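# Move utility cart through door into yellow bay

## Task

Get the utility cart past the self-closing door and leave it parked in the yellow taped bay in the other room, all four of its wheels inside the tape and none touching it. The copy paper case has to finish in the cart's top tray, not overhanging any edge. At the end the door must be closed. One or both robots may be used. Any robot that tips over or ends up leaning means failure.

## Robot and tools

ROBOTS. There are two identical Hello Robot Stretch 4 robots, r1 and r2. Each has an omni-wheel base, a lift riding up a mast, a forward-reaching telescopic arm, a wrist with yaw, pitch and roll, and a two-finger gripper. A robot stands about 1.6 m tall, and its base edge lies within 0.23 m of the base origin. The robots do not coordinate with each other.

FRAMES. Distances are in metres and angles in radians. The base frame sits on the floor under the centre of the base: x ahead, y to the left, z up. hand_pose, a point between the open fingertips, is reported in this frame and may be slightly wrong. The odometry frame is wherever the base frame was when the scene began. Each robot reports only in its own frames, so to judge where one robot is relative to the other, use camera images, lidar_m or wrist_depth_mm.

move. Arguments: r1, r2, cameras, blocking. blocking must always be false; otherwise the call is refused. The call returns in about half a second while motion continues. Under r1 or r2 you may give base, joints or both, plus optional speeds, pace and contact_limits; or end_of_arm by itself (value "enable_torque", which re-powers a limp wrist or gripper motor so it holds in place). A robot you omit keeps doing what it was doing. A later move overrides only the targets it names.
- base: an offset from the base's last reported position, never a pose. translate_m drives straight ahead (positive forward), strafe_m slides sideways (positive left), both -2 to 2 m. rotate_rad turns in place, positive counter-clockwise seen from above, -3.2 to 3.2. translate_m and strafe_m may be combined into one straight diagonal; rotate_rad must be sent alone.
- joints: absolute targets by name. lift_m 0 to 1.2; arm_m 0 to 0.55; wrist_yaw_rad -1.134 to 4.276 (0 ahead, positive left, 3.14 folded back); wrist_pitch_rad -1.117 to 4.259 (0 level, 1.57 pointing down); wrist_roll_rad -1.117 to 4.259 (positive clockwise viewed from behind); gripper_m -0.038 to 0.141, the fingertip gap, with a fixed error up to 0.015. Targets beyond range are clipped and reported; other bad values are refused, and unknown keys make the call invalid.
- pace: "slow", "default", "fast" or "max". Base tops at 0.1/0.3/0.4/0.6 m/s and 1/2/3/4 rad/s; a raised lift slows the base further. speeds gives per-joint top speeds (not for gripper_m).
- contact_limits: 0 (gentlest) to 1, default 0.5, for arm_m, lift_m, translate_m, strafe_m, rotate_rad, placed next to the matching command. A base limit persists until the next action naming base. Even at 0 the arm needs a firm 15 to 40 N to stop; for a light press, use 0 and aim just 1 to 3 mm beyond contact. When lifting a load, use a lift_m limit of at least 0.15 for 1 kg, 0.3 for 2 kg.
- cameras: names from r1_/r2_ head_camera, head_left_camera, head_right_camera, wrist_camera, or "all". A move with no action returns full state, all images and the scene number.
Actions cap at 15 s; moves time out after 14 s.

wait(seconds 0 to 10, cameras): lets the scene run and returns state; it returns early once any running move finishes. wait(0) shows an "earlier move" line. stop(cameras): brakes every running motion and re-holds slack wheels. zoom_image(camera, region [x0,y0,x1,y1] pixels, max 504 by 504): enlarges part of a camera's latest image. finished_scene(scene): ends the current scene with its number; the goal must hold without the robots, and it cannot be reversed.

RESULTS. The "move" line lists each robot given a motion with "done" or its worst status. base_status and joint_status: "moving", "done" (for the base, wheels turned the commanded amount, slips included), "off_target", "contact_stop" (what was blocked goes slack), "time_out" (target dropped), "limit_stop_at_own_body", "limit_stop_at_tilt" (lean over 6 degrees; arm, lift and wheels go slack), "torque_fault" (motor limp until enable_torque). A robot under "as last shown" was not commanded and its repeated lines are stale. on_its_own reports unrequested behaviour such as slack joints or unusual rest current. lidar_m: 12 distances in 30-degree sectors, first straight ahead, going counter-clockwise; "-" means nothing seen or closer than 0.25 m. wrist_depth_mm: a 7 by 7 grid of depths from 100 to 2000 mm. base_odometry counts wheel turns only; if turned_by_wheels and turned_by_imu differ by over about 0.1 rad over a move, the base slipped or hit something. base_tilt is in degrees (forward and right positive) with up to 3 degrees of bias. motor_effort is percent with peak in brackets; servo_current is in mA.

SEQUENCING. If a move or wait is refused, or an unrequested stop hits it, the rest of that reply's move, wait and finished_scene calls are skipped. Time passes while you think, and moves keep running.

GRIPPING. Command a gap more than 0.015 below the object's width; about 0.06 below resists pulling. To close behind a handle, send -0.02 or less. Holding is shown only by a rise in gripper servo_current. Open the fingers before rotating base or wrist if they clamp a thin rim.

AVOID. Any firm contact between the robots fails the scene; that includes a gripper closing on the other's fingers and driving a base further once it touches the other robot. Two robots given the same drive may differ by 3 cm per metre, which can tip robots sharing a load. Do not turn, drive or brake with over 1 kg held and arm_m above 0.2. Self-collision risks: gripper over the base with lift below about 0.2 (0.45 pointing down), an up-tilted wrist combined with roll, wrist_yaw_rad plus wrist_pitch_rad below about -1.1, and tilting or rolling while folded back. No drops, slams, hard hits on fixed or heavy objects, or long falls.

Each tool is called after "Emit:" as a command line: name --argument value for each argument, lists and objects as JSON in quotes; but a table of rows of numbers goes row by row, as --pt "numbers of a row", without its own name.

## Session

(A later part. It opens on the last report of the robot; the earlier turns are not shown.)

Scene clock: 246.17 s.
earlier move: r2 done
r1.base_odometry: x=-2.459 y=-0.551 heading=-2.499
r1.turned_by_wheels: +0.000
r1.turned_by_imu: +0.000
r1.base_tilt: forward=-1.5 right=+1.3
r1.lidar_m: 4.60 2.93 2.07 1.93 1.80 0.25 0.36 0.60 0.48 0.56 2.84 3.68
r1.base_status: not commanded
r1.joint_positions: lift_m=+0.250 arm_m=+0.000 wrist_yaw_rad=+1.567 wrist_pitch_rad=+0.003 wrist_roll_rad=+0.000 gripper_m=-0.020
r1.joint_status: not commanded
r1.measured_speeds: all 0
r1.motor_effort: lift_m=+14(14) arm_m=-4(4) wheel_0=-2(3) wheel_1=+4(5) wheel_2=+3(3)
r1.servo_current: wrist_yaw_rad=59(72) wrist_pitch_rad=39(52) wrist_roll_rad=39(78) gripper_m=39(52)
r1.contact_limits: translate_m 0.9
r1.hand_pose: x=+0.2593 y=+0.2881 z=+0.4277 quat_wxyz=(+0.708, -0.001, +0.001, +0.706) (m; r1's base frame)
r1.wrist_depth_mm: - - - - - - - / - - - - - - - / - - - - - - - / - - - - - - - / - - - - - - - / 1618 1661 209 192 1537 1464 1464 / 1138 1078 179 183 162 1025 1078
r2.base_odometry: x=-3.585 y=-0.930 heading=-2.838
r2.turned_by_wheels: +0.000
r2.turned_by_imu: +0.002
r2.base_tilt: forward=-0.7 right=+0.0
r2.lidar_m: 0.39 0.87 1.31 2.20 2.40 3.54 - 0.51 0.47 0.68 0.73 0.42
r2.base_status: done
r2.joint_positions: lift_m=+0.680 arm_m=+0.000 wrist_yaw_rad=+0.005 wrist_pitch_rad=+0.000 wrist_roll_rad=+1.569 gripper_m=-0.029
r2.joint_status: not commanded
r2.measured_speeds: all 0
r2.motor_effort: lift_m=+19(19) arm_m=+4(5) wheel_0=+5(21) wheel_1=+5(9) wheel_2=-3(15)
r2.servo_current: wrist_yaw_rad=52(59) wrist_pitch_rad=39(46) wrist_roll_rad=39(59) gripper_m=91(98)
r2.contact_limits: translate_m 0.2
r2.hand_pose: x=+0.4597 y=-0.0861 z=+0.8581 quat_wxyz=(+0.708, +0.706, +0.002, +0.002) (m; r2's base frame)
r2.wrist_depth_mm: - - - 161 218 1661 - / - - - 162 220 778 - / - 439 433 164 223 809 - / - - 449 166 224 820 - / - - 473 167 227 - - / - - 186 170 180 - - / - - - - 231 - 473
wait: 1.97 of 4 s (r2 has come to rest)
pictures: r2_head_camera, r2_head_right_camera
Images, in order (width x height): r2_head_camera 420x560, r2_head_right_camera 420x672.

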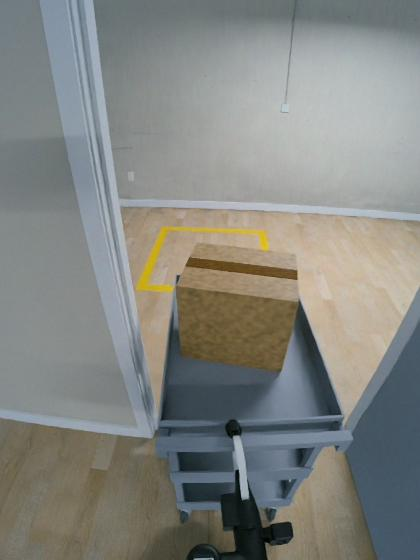

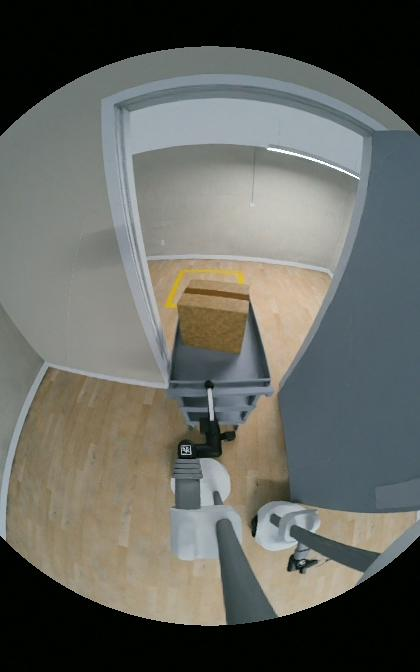

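Emit:
move --r2 '{"base":{"translate_m":0.45,"strafe_m":-0.12},"contact_limits":{"translate_m":0.2}}' --blocking false

Emit:
wait --seconds 4 --cameras '["r2_head_camera","r2_head_right_camera"]'

Scene clock: 253.27 s.
move: r2 moving
r1: as last shown
r1.lidar_m: 4.60 2.92 2.05 1.93 1.77 0.25 0.35 0.60 0.49 0.71 2.85 3.72
r1.motor_effort: lift_m=+14(14) arm_m=-3(4) wheel_0=-2(3) wheel_1=+4(5) wheel_2=+3(3)
r1.servo_current: wrist_yaw_rad=46(65) wrist_pitch_rad=46(59) wrist_roll_rad=46(52) gripper_m=39(46)
r1.contact_limits: translate_m 0.9
r1.wrist_depth_mm: - - - - - - - / - - - - - - - / - - - - - - - / - - - - - - - / - - - - - - - / 1618 1576 209 192 1499 1537 1464 / 1138 1078 178 183 162 1025 1078
r2.base_odometry: x=-3.617 y=-0.931 heading=-2.837
r2.turned_by_wheels: +0.000
r2.turned_by_imu: +0.002
r2.base_tilt: forward=-0.7 right=+0.0
r2.lidar_m: 0.37 0.86 1.31 2.20 2.40 3.58 - 0.50 0.49 0.65 0.73 0.42
r2.base_status: translate_m moving; strafe_m moving
r2.joint_positions: lift_m=+0.680 arm_m=+0.000 wrist_yaw_rad=+0.003 wrist_pitch_rad=+0.000 wrist_roll_rad=+1.569 gripper_m=-0.029
r2.joint_status: not commanded
r2.measured_speeds: translate_m=+0.122 strafe_m=-0.030 rotate_rad=+0.005 lift_m=+0.000 arm_m=+0.000 wrist_yaw_rad=-0.001 wrist_pitch_rad=+0.000 wrist_roll_rad=+0.000
r2.motor_effort: lift_m=+19(19) arm_m=+4(4) wheel_0=+13(15) wheel_1=+7(9) wheel_2=-17(17)
r2.servo_current: wrist_yaw_rad=52(52) wrist_pitch_rad=39(46) wrist_roll_rad=46(65) gripper_m=85(91)
r2.contact_limits: translate_m 0.2
r2.hand_pose: x=+0.4595 y=-0.0866 z=+0.8581 quat_wxyz=(+0.708, +0.706, +0.001, +0.001) (m; r2's base frame)
r2.wrist_depth_mm: - - - 161 219 1618 - / - - - 162 221 750 - / - 436 433 163 222 820 - / - - 449 165 223 820 - / - - 466 166 225 - - / - - 185 167 179 - - / - - - - 227 - 508
pictures: none

Scene clock: 255.77 s.
earlier move: r2 done
r1.base_odometry: x=-2.459 y=-0.551 heading=-2.499
r1.turned_by_wheels: +0.000
r1.turned_by_imu: +0.000
r1.base_tilt: forward=-1.6 right=+1.3
r1.lidar_m: 4.60 2.93 2.06 1.92 1.82 0.25 0.34 0.76 0.86 2.81 2.85 3.68
r1.base_status: not commanded
r1.joint_positions: lift_m=+0.250 arm_m=+0.000 wrist_yaw_rad=+1.567 wrist_pitch_rad=+0.003 wrist_roll_rad=+0.000 gripper_m=-0.020
r1.joint_status: not commanded
r1.measured_speeds: all 0
r1.motor_effort: lift_m=+14(14) arm_m=-4(4) wheel_0=-2(3) wheel_1=+4(5) wheel_2=+3(3)
r1.servo_current: wrist_yaw_rad=52(65) wrist_pitch_rad=46(59) wrist_roll_rad=46(65) gripper_m=46(52)
r1.contact_limits: translate_m 0.9
r1.hand_pose: x=+0.2593 y=+0.2881 z=+0.4277 quat_wxyz=(+0.708, -0.001, +0.001, +0.706) (m; r1's base frame)
r1.wrist_depth_mm: - - - - - - - / - - - - - - - / - - - - - - - / - - - - - - - / - - - - - - - / 1618 1661 210 193 1537 1499 1464 / 1160 1098 178 183 162 1042 1078
r2.base_odometry: x=-4.050 y=-0.950 heading=-2.838
r2.turned_by_wheels: +0.000
r2.turned_by_imu: -0.001
r2.base_tilt: forward=-0.7 right=+0.1
r2.lidar_m: 0.37 0.52 0.57 2.26 2.46 3.69 0.93 0.77 0.60 0.57 0.61 0.43
r2.base_status: done
r2.joint_positions: lift_m=+0.680 arm_m=+0.000 wrist_yaw_rad=-0.005 wrist_pitch_rad=+0.000 wrist_roll_rad=+1.569 gripper_m=-0.029
r2.joint_status: not commanded
r2.measured_speeds: all 0
r2.motor_effort: lift_m=+19(19) arm_m=+4(4) wheel_0=+0(15) wheel_1=+2(9) wheel_2=-4(20)
r2.servo_current: wrist_yaw_rad=39(59) wrist_pitch_rad=46(46) wrist_roll_rad=46(65) gripper_m=85(98)
r2.contact_limits: translate_m 0.2
r2.hand_pose: x=+0.4588 y=-0.0888 z=+0.8581 quat_wxyz=(+0.708, +0.706, -0.002, -0.002) (m; r2's base frame)
r2.wrist_depth_mm: - - - 183 244 1756 1255 / - - - 180 240 1661 - / - - 439 177 236 820 - / - - 455 174 233 820 - / - - 462 171 229 831 - / - - 186 168 178 - - / - - 473 - 222 1661 -
wait: 2.50 of 4 s (r2 has come to rest)
pictures: r2_head_camera, r2_head_right_camera
Images, in order (width x height): r2_head_camera 420x560, r2_head_right_camera 420x672.

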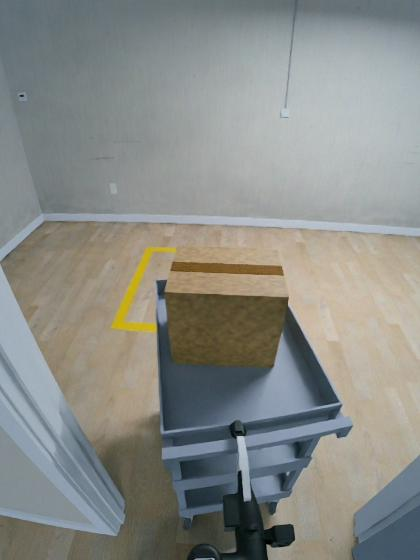

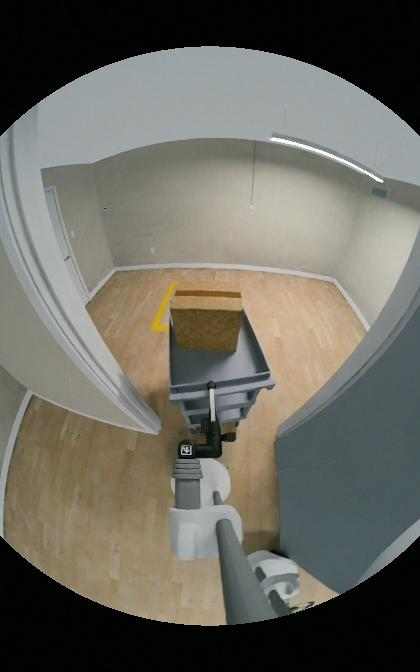

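Emit:
move --r2 '{"base":{"translate_m":0.5,"strafe_m":0.02},"contact_limits":{"translate_m":0.2}}' --blocking false

Emit:
wait --seconds 4 --cameras '["r2_head_camera","r2_head_right_camera"]'

Scene clock: 262.60 s.
move: r2 moving
r1: as last shown
r1.lidar_m: 4.59 2.94 2.05 1.92 1.79 0.25 0.32 0.79 0.92 2.78 2.86 3.69
r1.servo_current: wrist_yaw_rad=46(59) wrist_pitch_rad=46(46) wrist_roll_rad=65(65) gripper_m=39(52)
r1.contact_limits: translate_m 0.9
r1.wrist_depth_mm: - - - - - - - / - - - - - - - / - - - - - - - / - - - - - - - / - - - - - - - / 1661 1661 209 192 1499 1499 1464 / 1138 1060 178 183 162 1042 1078
r2.base_odometry: x=-4.079 y=-0.960 heading=-2.838
r2.turned_by_wheels: +0.000
r2.turned_by_imu: +0.000
r2.base_tilt: forward=-0.7 right=+0.1
r2.lidar_m: 0.36 0.52 0.54 2.26 2.47 3.70 0.93 0.77 0.60 0.57 0.60 0.44
r2.base_status: translate_m moving; strafe_m moving
r2.joint_positions: lift_m=+0.680 arm_m=+0.000 wrist_yaw_rad=-0.005 wrist_pitch_rad=+0.000 wrist_roll_rad=+1.569 gripper_m=-0.029
r2.joint_status: not commanded
r2.measured_speeds: translate_m=+0.119 strafe_m=+0.005 rotate_rad=+0.000 lift_m=+0.000 arm_m=+0.000 wrist_yaw_rad=-0.015 wrist_pitch_rad=+0.000 wrist_roll_rad=+0.000
r2.motor_effort: lift_m=+19(19) arm_m=+4(4) wheel_0=+5(8) wheel_1=+9(10) wheel_2=-17(20)
r2.servo_current: wrist_yaw_rad=52(59) wrist_pitch_rad=39(46) wrist_roll_rad=52(59) gripper_m=91(91)
r2.contact_limits: translate_m 0.2
r2.hand_pose: x=+0.4588 y=-0.0889 z=+0.8581 quat_wxyz=(+0.708, +0.706, -0.002, -0.002) (m; r2's base frame)
r2.wrist_depth_mm: - - - 183 245 1863 1281 / - - - 179 239 1808 - / - - 442 176 236 820 - / - - 449 174 232 820 - / - - 455 170 228 - - / - - 184 167 179 - - / - - 473 - 221 1661 -
pictures: none

Scene clock: 265.27 s.
earlier move: r2 done
r1.base_odometry: x=-2.459 y=-0.551 heading=-2.499
r1.turned_by_wheels: +0.000
r1.turned_by_imu: +0.000
r1.base_tilt: forward=-1.5 right=+1.3
r1.lidar_m: 4.60 2.93 2.06 1.94 1.79 0.25 0.35 1.23 1.62 2.78 2.86 3.68
r1.base_status: not commanded
r1.joint_positions: lift_m=+0.250 arm_m=+0.000 wrist_yaw_rad=+1.567 wrist_pitch_rad=+0.003 wrist_roll_rad=+0.000 gripper_m=-0.020
r1.joint_status: not commanded
r1.measured_speeds: all 0
r1.motor_effort: lift_m=+14(14) arm_m=-4(4) wheel_0=-2(3) wheel_1=+4(5) wheel_2=+3(3)
r1.servo_current: wrist_yaw_rad=52(78) wrist_pitch_rad=46(52) wrist_roll_rad=26(65) gripper_m=46(52)
r1.contact_limits: translate_m 0.9
r1.hand_pose: x=+0.2593 y=+0.2881 z=+0.4277 quat_wxyz=(+0.708, -0.001, +0.001, +0.706) (m; r1's base frame)
r1.wrist_depth_mm: - - - - - - - / - - - - - - - / - - - - - - - / - - - - - - - / - - - - - - - / 1576 1618 208 193 1537 1537 1464 / 1160 1060 179 183 162 1025 1078
r2.base_odometry: x=-4.521 y=-1.118 heading=-2.838
r2.turned_by_wheels: +0.000
r2.turned_by_imu: -0.002
r2.base_tilt: forward=-0.7 right=+0.1
r2.lidar_m: 0.39 2.74 2.23 0.31 0.36 3.58 1.27 0.86 0.65 0.65 2.76 0.42
r2.base_status: done
r2.joint_positions: lift_m=+0.680 arm_m=+0.000 wrist_yaw_rad=-0.008 wrist_pitch_rad=+0.000 wrist_roll_rad=+1.569 gripper_m=-0.029
r2.joint_status: not commanded
r2.measured_speeds: all 0
r2.motor_effort: lift_m=+19(19) arm_m=+4(4) wheel_0=+1(9) wheel_1=+3(10) wheel_2=-4(21)
r2.servo_current: wrist_yaw_rad=59(72) wrist_pitch_rad=39(52) wrist_roll_rad=52(65) gripper_m=91(98)
r2.contact_limits: translate_m 0.2
r2.hand_pose: x=+0.4586 y=-0.0897 z=+0.8581 quat_wxyz=(+0.708, +0.706, -0.003, -0.003) (m; r2's base frame)
r2.wrist_depth_mm: - - - 166 225 1661 - / - - - 167 225 759 - / - 442 433 167 226 820 - / - - 449 167 227 820 - / - - 466 167 226 820 - / - - 183 167 179 - - / - - - - 226 - 488
wait: 2.67 of 4 s (r2 has come to rest)
pictures: r2_head_camera, r2_head_right_camera
Images, in order (width x height): r2_head_camera 420x560, r2_head_right_camera 420x672.

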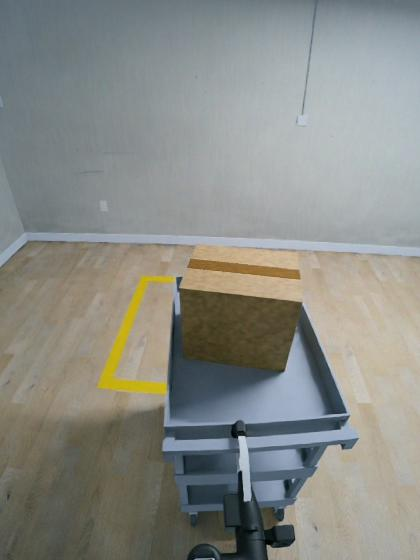

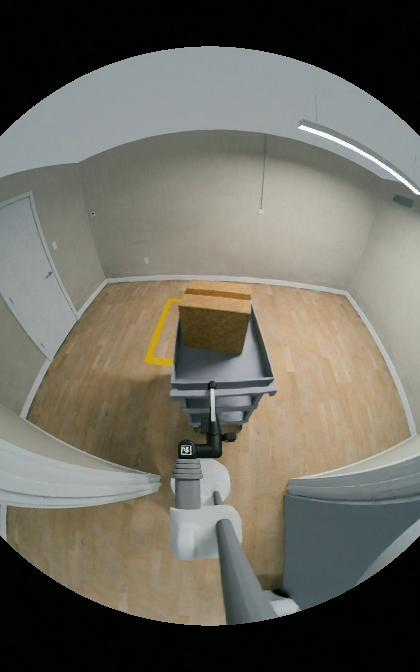

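Emit:
move --r2 '{"base":{"strafe_m":-0.22}}' --blocking false

Emit:
wait --seconds 2.5

Emit:
move --r2 '{"base":{"translate_m":0.45,"strafe_m":0.1}}' --blocking false

Emit:
wait --seconds 4 --cameras '["r2_head_camera","r2_head_right_camera"]'

Scene clock: 271.33 s.
move: r2 moving
r1: as last shown
r1.lidar_m: 4.59 2.93 2.06 1.92 1.76 0.25 0.34 1.20 1.60 2.77 2.86 3.69
r1.motor_effort: lift_m=+14(14) arm_m=-4(4) wheel_0=-2(3) wheel_1=+5(5) wheel_2=+3(3)
r1.servo_current: wrist_yaw_rad=46(59) wrist_pitch_rad=52(52) wrist_roll_rad=46(59) gripper_m=39(46)
r1.contact_limits: translate_m 0.9
r1.wrist_depth_mm: - - - - - - - / - - - - - - - / - - - - - - - / - - - - - - - / - - - - - - - / 1618 1576 208 192 1537 1499 1430 / 1138 1060 179 184 161 1025 1060
r2.base_odometry: x=-4.531 y=-1.084 heading=-2.837
r2.turned_by_wheels: +0.001
r2.turned_by_imu: +0.001
r2.base_tilt: forward=-0.6 right=+0.0
r2.lidar_m: 0.38 2.83 2.24 0.32 2.67 3.63 1.24 0.81 0.62 0.64 2.73 0.43
r2.base_status: strafe_m moving
r2.joint_positions: lift_m=+0.680 arm_m=+0.000 wrist_yaw_rad=+0.007 wrist_pitch_rad=+0.000 wrist_roll_rad=+1.569 gripper_m=-0.029
r2.joint_status: not commanded
r2.measured_speeds: translate_m=+0.000 strafe_m=-0.141 rotate_rad=-0.002 lift_m=+0.000 arm_m=+0.000 wrist_yaw_rad=+0.032 wrist_pitch_rad=+0.000 wrist_roll_rad=+0.000
r2.motor_effort: lift_m=+19(19) arm_m=+4(4) wheel_0=+20(20) wheel_1=-9(11) wheel_2=+1(3)
r2.servo_current: wrist_yaw_rad=59(65) wrist_pitch_rad=46(46) wrist_roll_rad=46(59) gripper_m=91(91)
r2.hand_pose: x=+0.4599 y=-0.0854 z=+0.8581 quat_wxyz=(+0.708, +0.706, +0.003, +0.003) (m; r2's base frame)
r2.wrist_depth_mm: - - - 162 220 1618 - / - - - 163 221 741 - / - 439 433 164 222 809 - / - - 452 165 223 820 - / - - 466 166 225 - - / - - 183 167 181 - - / - - - - 229 - 512
pictures: none

Scene clock: 272.87 s.
earlier move: r2 done
r1.base_odometry: x=-2.459 y=-0.551 heading=-2.499
r1.turned_by_wheels: +0.000
r1.turned_by_imu: +0.000
r1.base_tilt: forward=-1.6 right=+1.3
r1.lidar_m: 4.60 2.95 2.06 1.94 1.78 0.25 0.37 1.17 1.61 2.80 2.84 3.70
r1.base_status: not commanded
r1.joint_positions: lift_m=+0.250 arm_m=+0.000 wrist_yaw_rad=+1.567 wrist_pitch_rad=+0.003 wrist_roll_rad=+0.000 gripper_m=-0.020
r1.joint_status: not commanded
r1.measured_speeds: all 0
r1.motor_effort: lift_m=+14(14) arm_m=-4(4) wheel_0=-2(3) wheel_1=+4(5) wheel_2=+3(3)
r1.servo_current: wrist_yaw_rad=65(65) wrist_pitch_rad=46(52) wrist_roll_rad=46(59) gripper_m=39(52)
r1.contact_limits: translate_m 0.9
r1.hand_pose: x=+0.2593 y=+0.2881 z=+0.4277 quat_wxyz=(+0.708, -0.001, +0.001, +0.706) (m; r1's base frame)
r1.wrist_depth_mm: - - - - - - - / - - - - - - - / - - - - - - - / - - - - - - - / - - - - - - - / 1537 1618 208 192 1499 1499 1499 / 1138 1078 179 183 162 1025 1060
r2.base_odometry: x=-4.587 y=-0.908 heading=-2.838
r2.turned_by_wheels: -0.001
r2.turned_by_imu: +0.000
r2.base_tilt: forward=-0.7 right=+0.0
r2.lidar_m: 0.35 3.05 2.46 0.51 2.62 3.92 1.17 0.59 0.46 0.48 2.50 0.48
r2.base_status: done
r2.joint_positions: lift_m=+0.680 arm_m=+0.000 wrist_yaw_rad=+0.008 wrist_pitch_rad=+0.000 wrist_roll_rad=+1.569 gripper_m=-0.029
r2.joint_status: not commanded
r2.measured_speeds: all 0
r2.motor_effort: lift_m=+19(19) arm_m=+4(4) wheel_0=+1(20) wheel_1=-3(11) wheel_2=+1(3)
r2.servo_current: wrist_yaw_rad=65(72) wrist_pitch_rad=39(52) wrist_roll_rad=39(65) gripper_m=85(98)
r2.hand_pose: x=+0.4600 y=-0.0850 z=+0.8581 quat_wxyz=(+0.708, +0.706, +0.003, +0.003) (m; r2's base frame)
r2.wrist_depth_mm: - - - 276 283 1756 1182 / - - - 264 268 1756 517 / - - - 194 256 1756 - / - - 459 186 245 820 - / - - 455 178 236 820 - / - - 184 171 178 - - / - - 449 - 218 - -
wait: 1.53 of 2.5 s (r2 has come to rest)
pictures: none

Scene clock: 273.37 s.
move: r2 moving
r1: as last shown
r1.lidar_m: 4.61 2.96 2.07 1.93 1.78 0.25 0.35 1.21 1.60 2.79 2.87 3.67
r1.motor_effort: lift_m=+14(14) arm_m=-4(4) wheel_0=-2(2) wheel_1=+4(5) wheel_2=+3(3)
r1.servo_current: wrist_yaw_rad=52(59) wrist_pitch_rad=39(46) wrist_roll_rad=46(65) gripper_m=46(46)
r1.contact_limits: translate_m 0.9
r1.wrist_depth_mm: - - - - - - - / - - - - - - - / - - - - - - - / - - - - - - - / - - - - - - - / 1618 1661 208 192 1576 1537 1464 / 1182 1060 179 184 162 1025 1042
r2.base_odometry: x=-4.614 y=-0.924 heading=-2.838
r2.turned_by_wheels: -0.001
r2.turned_by_imu: +0.001
r2.base_tilt: forward=-0.8 right=+0.2
r2.lidar_m: 0.33 0.72 2.43 0.51 2.68 3.89 1.20 0.55 0.45 0.48 2.54 0.43
r2.base_status: translate_m moving; strafe_m moving
r2.joint_positions: lift_m=+0.680 arm_m=+0.000 wrist_yaw_rad=-0.009 wrist_pitch_rad=+0.000 wrist_roll_rad=+1.569 gripper_m=-0.029
r2.joint_status: not commanded
r2.measured_speeds: translate_m=+0.122 strafe_m=+0.027 rotate_rad=-0.002 lift_m=+0.000 arm_m=+0.000 wrist_yaw_rad=-0.059 wrist_pitch_rad=+0.000 wrist_roll_rad=+0.000
r2.motor_effort: lift_m=+19(19) arm_m=+4(4) wheel_0=+4(11) wheel_1=+10(11) wheel_2=-21(21)
r2.servo_current: wrist_yaw_rad=59(65) wrist_pitch_rad=39(46) wrist_roll_rad=46(59) gripper_m=85(91)
r2.hand_pose: x=+0.4585 y=-0.0900 z=+0.8581 quat_wxyz=(+0.708, +0.706, -0.003, -0.003) (m; r2's base frame)
r2.wrist_depth_mm: - - - 224 294 1661 1229 / - - - 268 272 1808 1205 / - - - 196 257 1808 - / - - 462 186 244 820 - / - - 449 176 231 820 - / - - 182 165 180 - - / - - 436 - 211 - -
pictures: none

Scene clock: 275.87 s.
earlier move: r2 done
r1.base_odometry: x=-2.459 y=-0.551 heading=-2.499
r1.turned_by_wheels: +0.000
r1.turned_by_imu: +0.000
r1.base_tilt: forward=-1.6 right=+1.3
r1.lidar_m: 4.61 2.93 2.05 1.91 1.75 0.25 0.35 1.50 1.62 2.80 2.87 3.67
r1.base_status: not commanded
r1.joint_positions: lift_m=+0.250 arm_m=+0.000 wrist_yaw_rad=+1.567 wrist_pitch_rad=+0.003 wrist_roll_rad=+0.000 gripper_m=-0.020
r1.joint_status: not commanded
r1.measured_speeds: all 0
r1.motor_effort: lift_m=+14(14) arm_m=-4(4) wheel_0=-2(3) wheel_1=+4(5) wheel_2=+3(3)
r1.servo_current: wrist_yaw_rad=46(65) wrist_pitch_rad=46(52) wrist_roll_rad=59(78) gripper_m=46(46)
r1.contact_limits: translate_m 0.9
r1.hand_pose: x=+0.2593 y=+0.2881 z=+0.4277 quat_wxyz=(+0.708, -0.001, +0.001, +0.706) (m; r1's base frame)
r1.wrist_depth_mm: - - - - - - - / - - - - - - - / - - - - - - - / - - - - - - - / - - - - - - - / 1661 1661 208 193 1576 1537 1464 / 1160 1078 179 183 161 1025 1060
r2.base_odometry: x=-4.986 y=-1.138 heading=-2.838
r2.turned_by_wheels: +0.001
r2.turned_by_imu: -0.014
r2.base_tilt: forward=-0.7 right=+0.1
r2.lidar_m: 0.36 2.53 2.28 1.31 0.60 0.62 1.64 0.80 0.75 2.46 2.66 0.43
r2.base_status: done
r2.joint_positions: lift_m=+0.680 arm_m=+0.000 wrist_yaw_rad=-0.008 wrist_pitch_rad=+0.000 wrist_roll_rad=+1.569 gripper_m=-0.029
r2.joint_status: not commanded
r2.measured_speeds: all 0
r2.motor_effort: lift_m=+19(19) arm_m=+4(4) wheel_0=+2(11) wheel_1=+3(11) wheel_2=-6(26)
r2.servo_current: wrist_yaw_rad=59(85) wrist_pitch_rad=46(46) wrist_roll_rad=46(65) gripper_m=85(98)
r2.hand_pose: x=+0.4585 y=-0.0899 z=+0.8581 quat_wxyz=(+0.708, +0.706, -0.003, -0.003) (m; r2's base frame)
r2.wrist_depth_mm: - - - 183 245 1708 1255 / - - - 180 240 1808 - / - - 445 177 236 820 - / - - 452 174 232 820 - / - - 459 170 228 - - / - - 183 168 178 - - / - - 469 - 222 1708 -
wait: 2.50 of 4 s (r2 has come to rest)
pictures: r2_head_camera, r2_head_right_camera
Images, in order (width x height): r2_head_camera 420x560, r2_head_right_camera 420x672.

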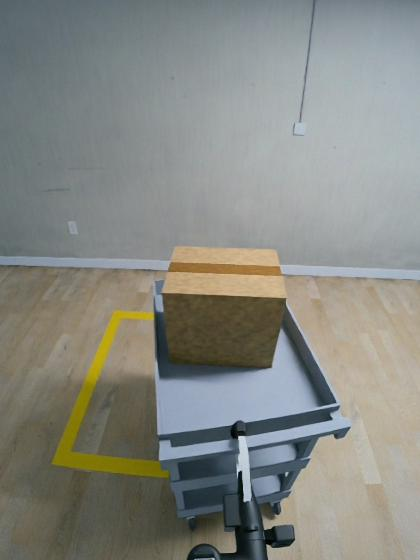

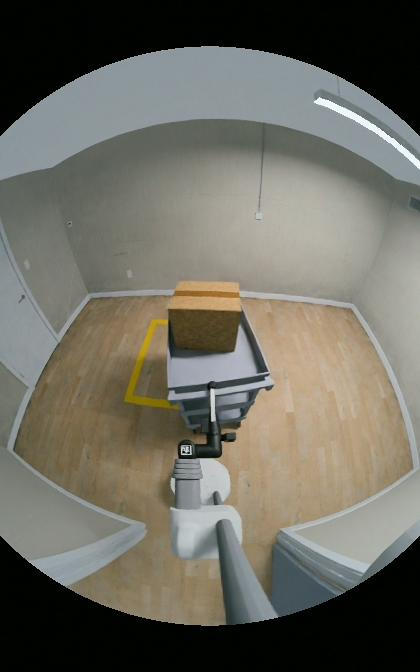

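Emit:
move --r2 '{"base":{"strafe_m":-0.3}}' --blocking false

Emit:
wait --seconds 3

Emit:
move --r2 '{"base":{"translate_m":0.42,"strafe_m":0.25}}' --blocking false

Emit:
wait --seconds 4 --cameras '["r2_head_camera","r2_head_right_camera"]'

Scene clock: 282.33 s.
move: r2 moving
r1: as last shown
r1.base_tilt: forward=-1.5 right=+1.3
r1.lidar_m: 4.61 2.95 2.08 1.93 1.80 0.25 0.38 1.51 1.61 2.78 2.87 3.70
r1.motor_effort: lift_m=+14(14) arm_m=-4(4) wheel_0=-2(3) wheel_1=+5(5) wheel_2=+3(3)
r1.servo_current: wrist_yaw_rad=52(59) wrist_pitch_rad=46(52) wrist_roll_rad=52(72) gripper_m=46(46)
r1.contact_limits: translate_m 0.9
r1.wrist_depth_mm: - - - - - - - / - - - - - - - / - - - - - - - / - - - - - - - / - - - - - - - / 1618 1618 209 193 1537 1499 1464 / 1182 1060 179 183 162 1025 1078
r2.base_odometry: x=-4.997 y=-1.104 heading=-2.837
r2.turned_by_wheels: +0.001
r2.turned_by_imu: +0.002
r2.base_tilt: forward=-0.7 right=+0.1
r2.lidar_m: 0.39 0.38 2.32 1.35 0.63 0.68 1.63 0.73 0.75 2.44 2.63 0.44
r2.base_status: strafe_m moving
r2.joint_positions: lift_m=+0.680 arm_m=+0.000 wrist_yaw_rad=+0.007 wrist_pitch_rad=+0.000 wrist_roll_rad=+1.569 gripper_m=-0.029
r2.joint_status: not commanded
r2.measured_speeds: translate_m=+0.000 strafe_m=-0.140 rotate_rad=+0.003 lift_m=+0.000 arm_m=+0.000 wrist_yaw_rad=+0.038 wrist_pitch_rad=+0.000 wrist_roll_rad=+0.000
r2.motor_effort: lift_m=+19(19) arm_m=+4(4) wheel_0=+19(22) wheel_1=-8(10) wheel_2=-1(5)
r2.servo_current: wrist_yaw_rad=52(78) wrist_pitch_rad=39(46) wrist_roll_rad=33(52) gripper_m=85(91)
r2.hand_pose: x=+0.4598 y=-0.0855 z=+0.8581 quat_wxyz=(+0.708, +0.706, +0.002, +0.002) (m; r2's base frame)
r2.wrist_depth_mm: - - - 179 239 1756 1281 / - - - 177 236 1808 - / - - 442 175 234 809 - / - - 449 173 231 831 - / - - 459 170 228 - - / - - 184 168 179 - - / - - 477 - 224 - -
pictures: none

Scene clock: 284.17 s.
earlier move: r2 done
r1.base_odometry: x=-2.459 y=-0.551 heading=-2.499
r1.turned_by_wheels: +0.000
r1.turned_by_imu: +0.000
r1.base_tilt: forward=-1.6 right=+1.3
r1.lidar_m: 4.60 2.91 2.06 1.93 1.80 0.25 0.33 1.49 1.60 2.80 2.87 3.69
r1.base_status: not commanded
r1.joint_positions: lift_m=+0.250 arm_m=+0.000 wrist_yaw_rad=+1.567 wrist_pitch_rad=+0.003 wrist_roll_rad=+0.000 gripper_m=-0.020
r1.joint_status: not commanded
r1.measured_speeds: all 0
r1.motor_effort: lift_m=+14(14) arm_m=-4(4) wheel_0=-2(3) wheel_1=+4(5) wheel_2=+3(3)
r1.servo_current: wrist_yaw_rad=33(65) wrist_pitch_rad=39(52) wrist_roll_rad=52(72) gripper_m=39(46)
r1.contact_limits: translate_m 0.9
r1.hand_pose: x=+0.2593 y=+0.2881 z=+0.4277 quat_wxyz=(+0.708, -0.001, +0.001, +0.706) (m; r1's base frame)
r1.wrist_depth_mm: - - - - - - - / - - - - - - - / - - - - - - - / - - - - - - - / - - - - - - - / 1618 1661 208 191 1537 1499 1464 / 1138 1098 179 183 161 1008 1060
r2.base_odometry: x=-5.076 y=-0.852 heading=-2.838
r2.turned_by_wheels: +0.000
r2.turned_by_imu: +0.002
r2.base_tilt: forward=-0.7 right=+0.1
r2.lidar_m: 0.29 0.38 2.57 1.43 0.85 4.09 0.81 0.58 0.79 2.14 2.36 0.46
r2.base_status: done
r2.joint_positions: lift_m=+0.680 arm_m=+0.000 wrist_yaw_rad=+0.010 wrist_pitch_rad=+0.000 wrist_roll_rad=+1.569 gripper_m=-0.029
r2.joint_status: not commanded
r2.measured_speeds: all 0
r2.motor_effort: lift_m=+19(19) arm_m=+4(4) wheel_0=+3(22) wheel_1=-2(11) wheel_2=+2(5)
r2.servo_current: wrist_yaw_rad=59(78) wrist_pitch_rad=46(46) wrist_roll_rad=46(59) gripper_m=85(91)
r2.hand_pose: x=+0.4601 y=-0.0846 z=+0.8581 quat_wxyz=(+0.708, +0.706, +0.003, +0.003) (m; r2's base frame)
r2.wrist_depth_mm: - - - 270 342 1430 1042 / - - - 243 319 1661 1229 / - - - 276 285 1756 517 / - - - 254 263 1983 - / - - 459 186 242 809 - / - - 184 170 178 - - / - 424 427 - 213 - -
wait: 1.83 of 3 s (r2 has come to rest)
pictures: none

Scene clock: 284.67 s.
move: r2 moving
r1: as last shown
r1.base_tilt: forward=-1.5 right=+1.3
r1.lidar_m: 4.58 2.97 2.05 1.93 1.79 0.25 0.35 1.51 1.62 2.78 2.86 3.69
r1.motor_effort: lift_m=+14(14) arm_m=-3(4) wheel_0=-2(3) wheel_1=+4(5) wheel_2=+3(3)
r1.servo_current: wrist_yaw_rad=39(65) wrist_pitch_rad=39(46) wrist_roll_rad=52(59) gripper_m=46(46)
r1.contact_limits: translate_m 0.9
r1.wrist_depth_mm: - - - - - - - / - - - - - - - / - - - - - - - / - - - - - - - / - - - - - - - / 1618 1576 208 192 1499 1499 1464 / 1138 1078 178 183 162 1025 1078
r2.base_odometry: x=-5.099 y=-0.878 heading=-2.840
r2.turned_by_wheels: -0.002
r2.turned_by_imu: -0.003
r2.base_tilt: forward=-0.8 right=+0.1
r2.lidar_m: 0.29 0.41 2.57 1.48 0.86 4.04 0.90 0.61 0.86 2.18 2.38 0.46
r2.base_status: translate_m moving; strafe_m moving
r2.joint_positions: lift_m=+0.680 arm_m=+0.000 wrist_yaw_rad=-0.011 wrist_pitch_rad=+0.000 wrist_roll_rad=+1.569 gripper_m=-0.029
r2.joint_status: not commanded
r2.measured_speeds: translate_m=+0.118 strafe_m=+0.073 rotate_rad=-0.013 lift_m=+0.000 arm_m=+0.000 wrist_yaw_rad=-0.054 wrist_pitch_rad=+0.000 wrist_roll_rad=+0.000
r2.motor_effort: lift_m=+19(19) arm_m=+4(4) wheel_0=-7(7) wheel_1=+10(12) wheel_2=-24(24)
r2.servo_current: wrist_yaw_rad=65(72) wrist_pitch_rad=46(46) wrist_roll_rad=39(59) gripper_m=85(91)
r2.hand_pose: x=+0.4583 y=-0.0907 z=+0.8581 quat_wxyz=(+0.708, +0.706, -0.004, -0.004) (m; r2's base frame)
r2.wrist_depth_mm: - - - 283 343 1661 1160 / - - - 306 334 1537 1138 / - - - 220 287 1863 512 / - - - 197 260 1808 - / - - 459 179 236 798 - / - - 183 162 178 - - / - 415 415 - 204 - -
pictures: none

Scene clock: 287.13 s.
earlier move: r2 done
r1.base_odometry: x=-2.459 y=-0.551 heading=-2.499
r1.turned_by_wheels: +0.000
r1.turned_by_imu: +0.000
r1.base_tilt: forward=-1.5 right=+1.3
r1.lidar_m: 4.60 2.95 2.04 1.92 1.79 0.25 0.36 1.51 1.60 2.80 2.87 3.68
r1.base_status: not commanded
r1.joint_positions: lift_m=+0.250 arm_m=+0.000 wrist_yaw_rad=+1.567 wrist_pitch_rad=+0.003 wrist_roll_rad=+0.000 gripper_m=-0.020
r1.joint_status: not commanded
r1.measured_speeds: all 0
r1.motor_effort: lift_m=+14(14) arm_m=-4(4) wheel_0=-2(3) wheel_1=+4(5) wheel_2=+3(3)
r1.servo_current: wrist_yaw_rad=59(72) wrist_pitch_rad=46(59) wrist_roll_rad=46(72) gripper_m=39(52)
r1.contact_limits: translate_m 0.9
r1.hand_pose: x=+0.2593 y=+0.2881 z=+0.4277 quat_wxyz=(+0.708, -0.001, +0.001, +0.706) (m; r1's base frame)
r1.wrist_depth_mm: - - - - - - - / - - - - - - - / - - - - - - - / - - - - - - - / - - - - - - - / 1576 1618 208 192 1537 1499 1499 / 1118 1098 178 183 162 1025 1060
r2.base_odometry: x=-5.402 y=-1.215 heading=-2.838
r2.turned_by_wheels: +0.001
r2.turned_by_imu: -0.099
r2.base_tilt: forward=-0.7 right=+0.1
r2.lidar_m: 0.30 0.42 2.39 2.33 1.32 1.04 2.08 1.06 1.33 2.39 2.49 0.46
r2.base_status: done
r2.joint_positions: lift_m=+0.680 arm_m=+0.000 wrist_yaw_rad=-0.007 wrist_pitch_rad=+0.000 wrist_roll_rad=+1.569 gripper_m=-0.029
r2.joint_status: not commanded
r2.measured_speeds: all 0
r2.motor_effort: lift_m=+19(19) arm_m=+3(4) wheel_0=-7(17) wheel_1=+2(12) wheel_2=-5(27)
r2.servo_current: wrist_yaw_rad=52(111) wrist_pitch_rad=39(46) wrist_roll_rad=52(72) gripper_m=91(98)
r2.hand_pose: x=+0.4587 y=-0.0894 z=+0.8581 quat_wxyz=(+0.708, +0.706, -0.002, -0.002) (m; r2's base frame)
r2.wrist_depth_mm: - - - 253 332 340 343 / - - - 229 303 1618 1281 / - - - 209 277 1618 517 / - - - 193 256 732 - / - 459 459 179 239 820 - / - 442 184 167 179 - - / - 154 421 - 211 - -
wait: 2.47 of 4 s (r2 has come to rest)
pictures: r2_head_camera, r2_head_right_camera
Images, in order (width x height): r2_head_camera 420x560, r2_head_right_camera 420x672.

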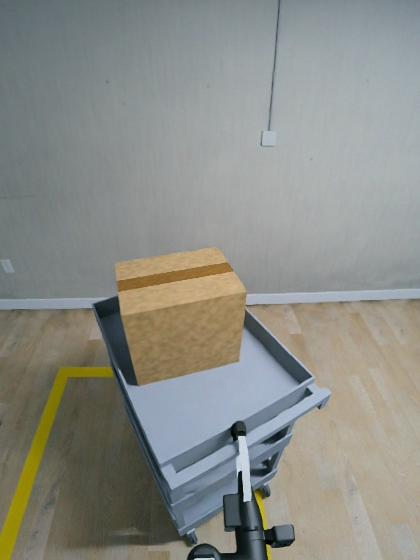

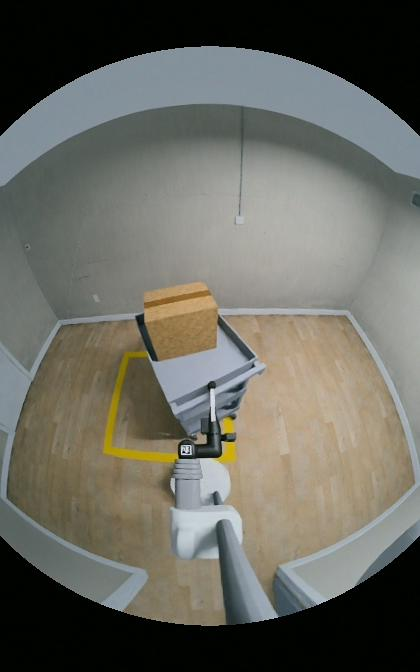

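Emit:
move --r2 '{"base":{"strafe_m":0.4}}' --blocking false

Emit:
wait --seconds 4 --cameras '["r2_head_camera","r2_head_right_camera","r2_head_left_camera"]'

Scene clock: 297.43 s.
move: r2 moving
r1: as last shown
r1.lidar_m: 4.60 2.93 2.03 1.95 1.79 0.25 0.35 1.50 1.61 2.80 2.85 3.70
r1.servo_current: wrist_yaw_rad=65(65) wrist_pitch_rad=46(46) wrist_roll_rad=59(59) gripper_m=39(52)
r1.contact_limits: translate_m 0.9
r1.wrist_depth_mm: - - - - - - - / - - - - - - - / - - - - - - - / - - - - - - - / - - - - - - - / 1618 1618 209 192 1537 1537 1430 / 1138 1078 178 183 161 1008 1060
r2.base_odometry: x=-5.391 y=-1.250 heading=-2.839
r2.turned_by_wheels: -0.001
r2.turned_by_imu: -0.002
r2.base_tilt: forward=-0.7 right=+0.1
r2.lidar_m: 0.31 0.54 2.35 2.28 1.32 1.01 2.08 1.08 1.31 2.42 2.54 0.47
r2.base_status: strafe_m moving
r2.joint_positions: lift_m=+0.680 arm_m=+0.000 wrist_yaw_rad=-0.010 wrist_pitch_rad=+0.000 wrist_roll_rad=+1.569 gripper_m=-0.029
r2.joint_status: not commanded
r2.measured_speeds: translate_m=+0.001 strafe_m=+0.141 rotate_rad=-0.003 lift_m=+0.000 arm_m=+0.000 wrist_yaw_rad=-0.001 wrist_pitch_rad=+0.000 wrist_roll_rad=+0.000
r2.motor_effort: lift_m=+19(19) arm_m=+4(4) wheel_0=-19(19) wheel_1=+8(10) wheel_2=-4(4)
r2.servo_current: wrist_yaw_rad=65(65) wrist_pitch_rad=46(46) wrist_roll_rad=39(52) gripper_m=85(91)
r2.hand_pose: x=+0.4584 y=-0.0904 z=+0.8581 quat_wxyz=(+0.708, +0.706, -0.004, -0.004) (m; r2's base frame)
r2.wrist_depth_mm: - - - 248 332 338 338 / - - - 225 297 1618 1308 / - - - 206 273 1661 525 / - - 466 190 254 732 - / - 462 455 178 236 831 - / - 442 184 165 178 - - / - - 427 - 208 - -
pictures: none

Scene clock: 299.60 s.
earlier move: r2 done
r1.base_odometry: x=-2.459 y=-0.551 heading=-2.499
r1.turned_by_wheels: +0.000
r1.turned_by_imu: +0.000
r1.base_tilt: forward=-1.6 right=+1.3
r1.lidar_m: 4.59 2.96 2.04 1.93 1.78 0.25 0.35 1.51 1.61 2.79 2.87 3.67
r1.base_status: not commanded
r1.joint_positions: lift_m=+0.250 arm_m=+0.000 wrist_yaw_rad=+1.567 wrist_pitch_rad=+0.003 wrist_roll_rad=+0.000 gripper_m=-0.020
r1.joint_status: not commanded
r1.measured_speeds: all 0
r1.motor_effort: lift_m=+14(14) arm_m=-4(4) wheel_0=-2(3) wheel_1=+4(5) wheel_2=+3(3)
r1.servo_current: wrist_yaw_rad=46(72) wrist_pitch_rad=46(52) wrist_roll_rad=65(65) gripper_m=46(52)
r1.contact_limits: translate_m 0.9
r1.hand_pose: x=+0.2593 y=+0.2881 z=+0.4277 quat_wxyz=(+0.708, -0.001, +0.001, +0.706) (m; r1's base frame)
r1.wrist_depth_mm: - - - - - - - / - - - - - - - / - - - - - - - / - - - - - - - / - - - - - - - / 1661 1576 210 193 1537 1499 1430 / 1160 1042 178 183 162 1025 1060
r2.base_odometry: x=-5.283 y=-1.597 heading=-2.839
r2.turned_by_wheels: +0.001
r2.turned_by_imu: -0.001
r2.base_tilt: forward=-0.7 right=+0.1
r2.lidar_m: 0.41 1.94 1.96 1.91 1.35 0.97 0.93 1.34 1.33 2.81 0.50 0.42
r2.base_status: done
r2.joint_positions: lift_m=+0.680 arm_m=+0.000 wrist_yaw_rad=-0.003 wrist_pitch_rad=+0.000 wrist_roll_rad=+1.569 gripper_m=-0.029
r2.joint_status: not commanded
r2.measured_speeds: all 0
r2.motor_effort: lift_m=+19(19) arm_m=+4(4) wheel_0=-3(21) wheel_1=-1(10) wheel_2=-3(5)
r2.servo_current: wrist_yaw_rad=39(78) wrist_pitch_rad=39(46) wrist_roll_rad=65(65) gripper_m=85(91)
r2.hand_pose: x=+0.4590 y=-0.0883 z=+0.8581 quat_wxyz=(+0.708, +0.706, -0.001, -0.001) (m; r2's base frame)
r2.wrist_depth_mm: - - - 147 202 - - / - 407 402 151 207 - - / - 430 424 155 213 - - / - 455 459 159 219 809 - / - 488 484 164 226 - - / - 156 182 168 178 1618 525 / - - - - 237 - 1229
wait: 2.17 of 4 s (r2 has come to rest)
pictures: r2_head_camera, r2_head_left_camera, r2_head_right_camera
Images, in order (width x height): r2_head_camera 420x560, r2_head_left_camera 420x672, r2_head_right_camera 420x672.

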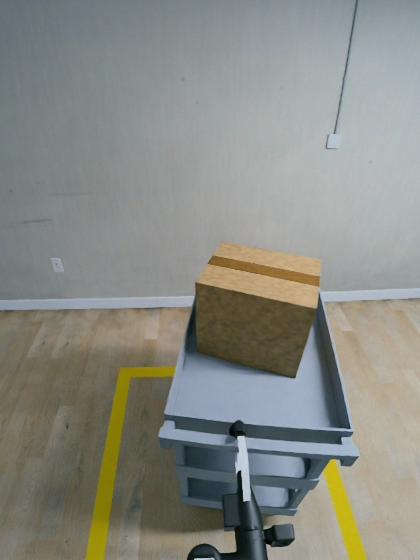

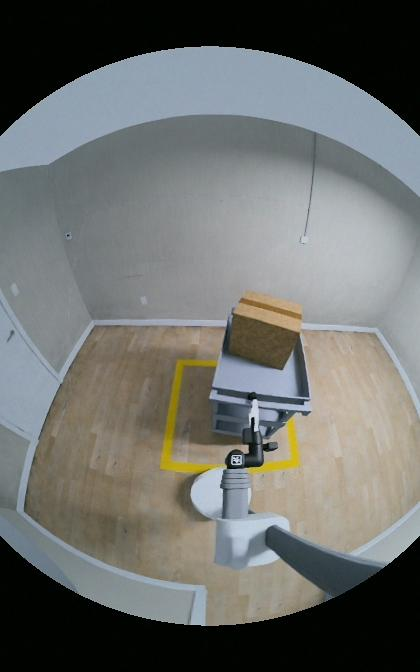

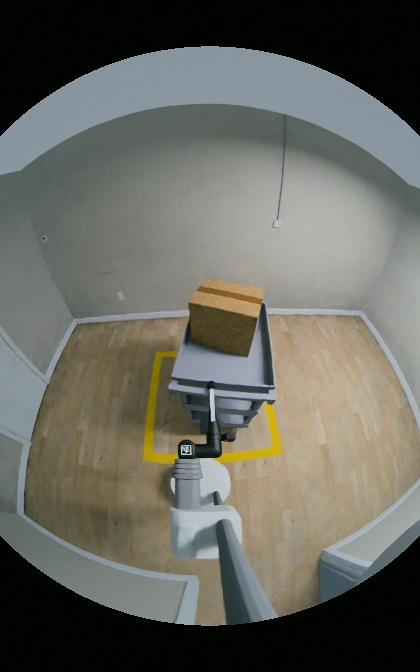

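Emit:
move --r2 '{"joints":{"gripper_m":0.12}}' --blocking false

Emit:
wait --seconds 2.5

Emit:
move --r2 '{"base":{"translate_m":-0.3}}' --blocking false

Emit:
wait --seconds 4 --cameras '["r2_head_camera","r2_head_left_camera"]'

Emit:
zoom_image --camera "r2_head_camera" --region '[60, 200, 400, 560]'

Scene clock: 315.07 s.
move: r2 moving
r1: as last shown
r1.base_tilt: forward=-1.5 right=+1.3
r1.lidar_m: 4.60 2.94 2.03 1.93 1.78 0.25 0.34 1.51 1.61 2.81 2.85 3.67
r1.motor_effort: lift_m=+14(14) arm_m=-3(4) wheel_0=-2(3) wheel_1=+5(5) wheel_2=+3(3)
r1.servo_current: wrist_yaw_rad=46(59) wrist_pitch_rad=46(52) wrist_roll_rad=59(59) gripper_m=33(46)
r1.contact_limits: translate_m 0.9
r1.wrist_depth_mm: - - - - - - - / - - - - - - - / - - - - - - - / - - - - - - - / - - - - - - - / 1618 1661 210 192 1576 1537 1430 / 1160 1098 179 183 161 1025 1060
r2.base_odometry: x=-5.283 y=-1.597 heading=-2.839
r2.turned_by_wheels: +0.000
r2.turned_by_imu: +0.000
r2.base_tilt: forward=-0.7 right=+0.1
r2.lidar_m: 0.40 1.96 1.97 1.90 1.32 0.97 0.94 1.33 1.32 2.79 2.71 0.40
r2.base_status: not commanded
r2.joint_positions: lift_m=+0.680 arm_m=+0.000 wrist_yaw_rad=-0.003 wrist_pitch_rad=+0.000 wrist_roll_rad=+1.569 gripper_m=-0.003
r2.joint_status: gripper_m moving
r2.measured_speeds: all 0
r2.motor_effort: lift_m=+19(19) arm_m=+3(4) wheel_0=-3(3) wheel_1=-1(2) wheel_2=-3(4)
r2.servo_current: wrist_yaw_rad=52(59) wrist_pitch_rad=39(39) wrist_roll_rad=52(59) gripper_m=85(98)
r2.hand_pose: x=+0.4590 y=-0.0883 z=+0.8581 quat_wxyz=(+0.708, +0.706, -0.001, -0.001) (m; r2's base frame)
r2.wrist_depth_mm: - - - 150 206 741 - / - 410 413 155 211 - - / - 430 430 158 216 - - / - 455 455 163 223 820 - / - 492 488 168 229 - - / - - 190 172 183 1618 496 / - - - - 241 1576 1229
pictures: none

Scene clock: 316.80 s.
earlier move: r2 done
r1.base_odometry: x=-2.459 y=-0.551 heading=-2.499
r1.turned_by_wheels: +0.000
r1.turned_by_imu: +0.000
r1.base_tilt: forward=-1.6 right=+1.3
r1.lidar_m: 4.59 2.95 2.05 1.93 1.76 0.25 0.34 1.51 1.62 2.80 2.86 3.69
r1.base_status: not commanded
r1.joint_positions: lift_m=+0.250 arm_m=+0.000 wrist_yaw_rad=+1.567 wrist_pitch_rad=+0.003 wrist_roll_rad=+0.000 gripper_m=-0.020
r1.joint_status: not commanded
r1.measured_speeds: all 0
r1.motor_effort: lift_m=+14(14) arm_m=-4(4) wheel_0=-3(3) wheel_1=+4(5) wheel_2=+3(3)
r1.servo_current: wrist_yaw_rad=65(65) wrist_pitch_rad=39(52) wrist_roll_rad=52(59) gripper_m=46(52)
r1.contact_limits: translate_m 0.9
r1.hand_pose: x=+0.2593 y=+0.2881 z=+0.4277 quat_wxyz=(+0.708, -0.001, +0.001, +0.706) (m; r1's base frame)
r1.wrist_depth_mm: - - - - - - - / - - - - - - - / - - - - - - - / - - - - - - - / - - - - - - - / 1618 1618 209 193 1576 1537 1464 / 1160 1078 178 183 162 1025 1060
r2.base_odometry: x=-5.283 y=-1.597 heading=-2.839
r2.turned_by_wheels: +0.000
r2.turned_by_imu: +0.000
r2.base_tilt: forward=-0.7 right=+0.1
r2.lidar_m: 0.42 1.96 2.00 1.91 1.36 0.97 0.90 1.33 1.31 2.81 2.71 0.42
r2.base_status: not commanded
r2.joint_positions: lift_m=+0.680 arm_m=+0.000 wrist_yaw_rad=-0.003 wrist_pitch_rad=+0.000 wrist_roll_rad=+1.569 gripper_m=+0.120
r2.joint_status: all done
r2.measured_speeds: all 0
r2.motor_effort: lift_m=+19(19) arm_m=+4(4) wheel_0=-2(3) wheel_1=-1(2) wheel_2=-3(4)
r2.servo_current: wrist_yaw_rad=52(65) wrist_pitch_rad=39(46) wrist_roll_rad=39(59) gripper_m=46(124)
r2.hand_pose: x=+0.4590 y=-0.0883 z=+0.8581 quat_wxyz=(+0.708, +0.706, -0.001, -0.001) (m; r2's base frame)
r2.wrist_depth_mm: - - - 157 211 - - / - 415 418 162 218 - - / - 439 439 167 224 798 - / - 466 466 228 231 820 - / - 500 492 178 236 - - / - - 191 179 190 1576 492 / - 124 - - - 1430 1255
wait: 1.73 of 2.5 s (r2 has come to rest)
pictures: none

Scene clock: 317.30 s.
move: r2 moving
r1: as last shown
r1.lidar_m: 4.59 2.92 2.05 1.92 1.77 0.26 0.35 1.48 1.64 2.79 2.87 3.71
r1.motor_effort: lift_m=+14(14) arm_m=-4(4) wheel_0=-2(3) wheel_1=+4(4) wheel_2=+3(3)
r1.servo_current: wrist_yaw_rad=46(65) wrist_pitch_rad=46(46) wrist_roll_rad=46(59) gripper_m=46(46)
r1.contact_limits: translate_m 0.9
r1.wrist_depth_mm: - - - - - - - / - - - - - - - / - - - - - - - / - - - - - - - / - - - - - - - / 1618 1576 210 192 1537 1499 1464 / 1138 1078 178 183 162 1042 1078
r2.base_odometry: x=-5.253 y=-1.588 heading=-2.839
r2.turned_by_wheels: +0.000
r2.turned_by_imu: +0.000
r2.base_tilt: forward=-0.6 right=+0.1
r2.lidar_m: 0.43 1.97 2.00 1.91 1.31 0.94 0.89 1.33 1.29 2.81 2.76 0.43
r2.base_status: translate_m moving
r2.joint_positions: lift_m=+0.680 arm_m=+0.000 wrist_yaw_rad=-0.003 wrist_pitch_rad=+0.000 wrist_roll_rad=+1.569 gripper_m=+0.120
r2.joint_status: not commanded
r2.measured_speeds: translate_m=-0.123 strafe_m=+0.000 rotate_rad=+0.000 lift_m=+0.000 arm_m=+0.000 wrist_yaw_rad=+0.000 wrist_pitch_rad=+0.000 wrist_roll_rad=+0.000
r2.motor_effort: lift_m=+19(19) arm_m=+4(4) wheel_0=-3(8) wheel_1=-8(8) wheel_2=+11(14)
r2.servo_current: wrist_yaw_rad=52(59) wrist_pitch_rad=39(52) wrist_roll_rad=46(52) gripper_m=59(59)
r2.hand_pose: x=+0.4590 y=-0.0882 z=+0.8581 quat_wxyz=(+0.708, +0.706, -0.001, -0.001) (m; r2's base frame)
r2.wrist_depth_mm: - - - 181 236 750 - / - 436 436 186 242 - - / - 462 462 247 250 854 - / - 492 492 198 257 831 - / - 517 530 205 263 - - / - 185 193 208 198 1366 496 / - - - - - 1661 1182
pictures: none

Scene clock: 319.27 s.
earlier move: r2 done
r1.base_odometry: x=-2.459 y=-0.551 heading=-2.499
r1.turned_by_wheels: +0.000
r1.turned_by_imu: +0.000
r1.base_tilt: forward=-1.5 right=+1.3
r1.lidar_m: 4.60 2.93 2.07 1.95 1.78 0.25 0.34 1.52 1.61 2.80 2.86 3.68
r1.base_status: not commanded
r1.joint_positions: lift_m=+0.250 arm_m=+0.000 wrist_yaw_rad=+1.567 wrist_pitch_rad=+0.003 wrist_roll_rad=+0.000 gripper_m=-0.020
r1.joint_status: not commanded
r1.measured_speeds: all 0
r1.motor_effort: lift_m=+14(14) arm_m=-3(4) wheel_0=-2(3) wheel_1=+4(5) wheel_2=+3(3)
r1.servo_current: wrist_yaw_rad=46(72) wrist_pitch_rad=39(52) wrist_roll_rad=46(65) gripper_m=39(46)
r1.contact_limits: translate_m 0.9
r1.hand_pose: x=+0.2593 y=+0.2881 z=+0.4277 quat_wxyz=(+0.708, -0.001, +0.001, +0.706) (m; r1's base frame)
r1.wrist_depth_mm: - - - - - - - / - - - - - - - / - - - - - - - / - - - - - - - / - - - - - - - / 1618 1576 209 192 1537 1576 1464 / 1160 1098 178 185 161 1025 1060
r2.base_odometry: x=-4.997 y=-1.508 heading=-2.839
r2.turned_by_wheels: +0.000
r2.turned_by_imu: +0.000
r2.base_tilt: forward=-0.7 right=+0.0
r2.lidar_m: 0.70 2.26 1.98 1.93 0.89 0.65 0.62 1.32 1.11 2.41 2.91 0.72
r2.base_status: done
r2.joint_positions: lift_m=+0.680 arm_m=+0.000 wrist_yaw_rad=-0.003 wrist_pitch_rad=+0.000 wrist_roll_rad=+1.569 gripper_m=+0.120
r2.joint_status: not commanded
r2.measured_speeds: all 0
r2.motor_effort: lift_m=+19(19) arm_m=+4(4) wheel_0=-3(10) wheel_1=-3(9) wheel_2=+3(14)
r2.servo_current: wrist_yaw_rad=59(59) wrist_pitch_rad=39(52) wrist_roll_rad=46(59) gripper_m=52(59)
r2.hand_pose: x=+0.4590 y=-0.0882 z=+0.8581 quat_wxyz=(+0.708, +0.706, -0.001, -0.001) (m; r2's base frame)
r2.wrist_depth_mm: - - - 430 - 1576 488 / - - - 496 - - 500 / - - 707 512 1078 - 512 / - - 750 521 1118 - 525 / - - 809 539 - - 539 / - 185 190 496 186 559 564 / - - - - - 1756 1182
wait: 1.97 of 4 s (r2 has come to rest)
pictures: r2_head_camera, r2_head_left_camera
Images, in order (width x height): r2_head_camera 420x560, r2_head_left_camera 420x672.

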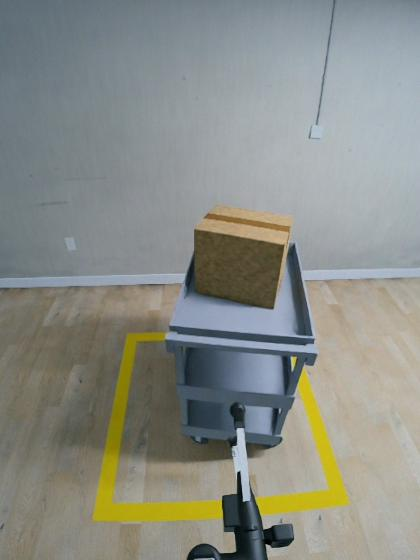

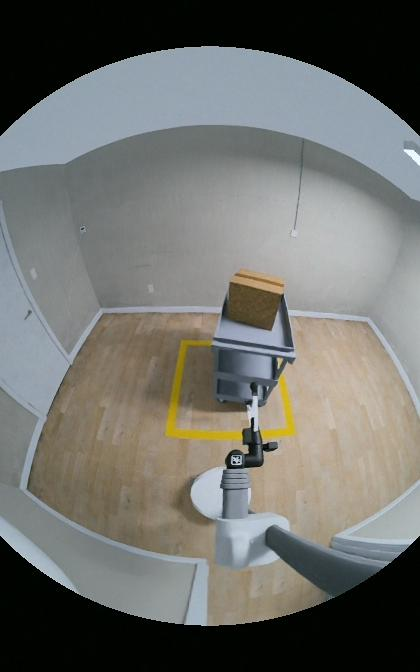

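Scaled by 1.400 from the camera's 420x560 image, which has a finer 1200x1600 frame.

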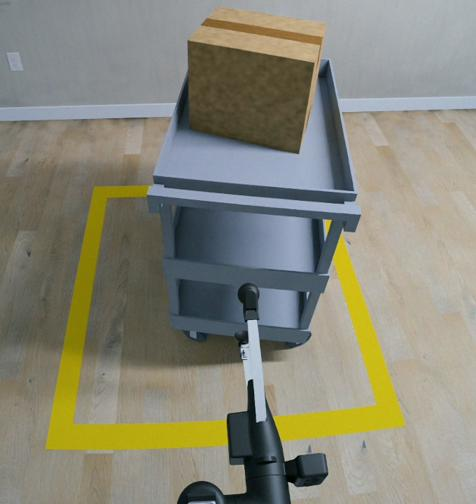

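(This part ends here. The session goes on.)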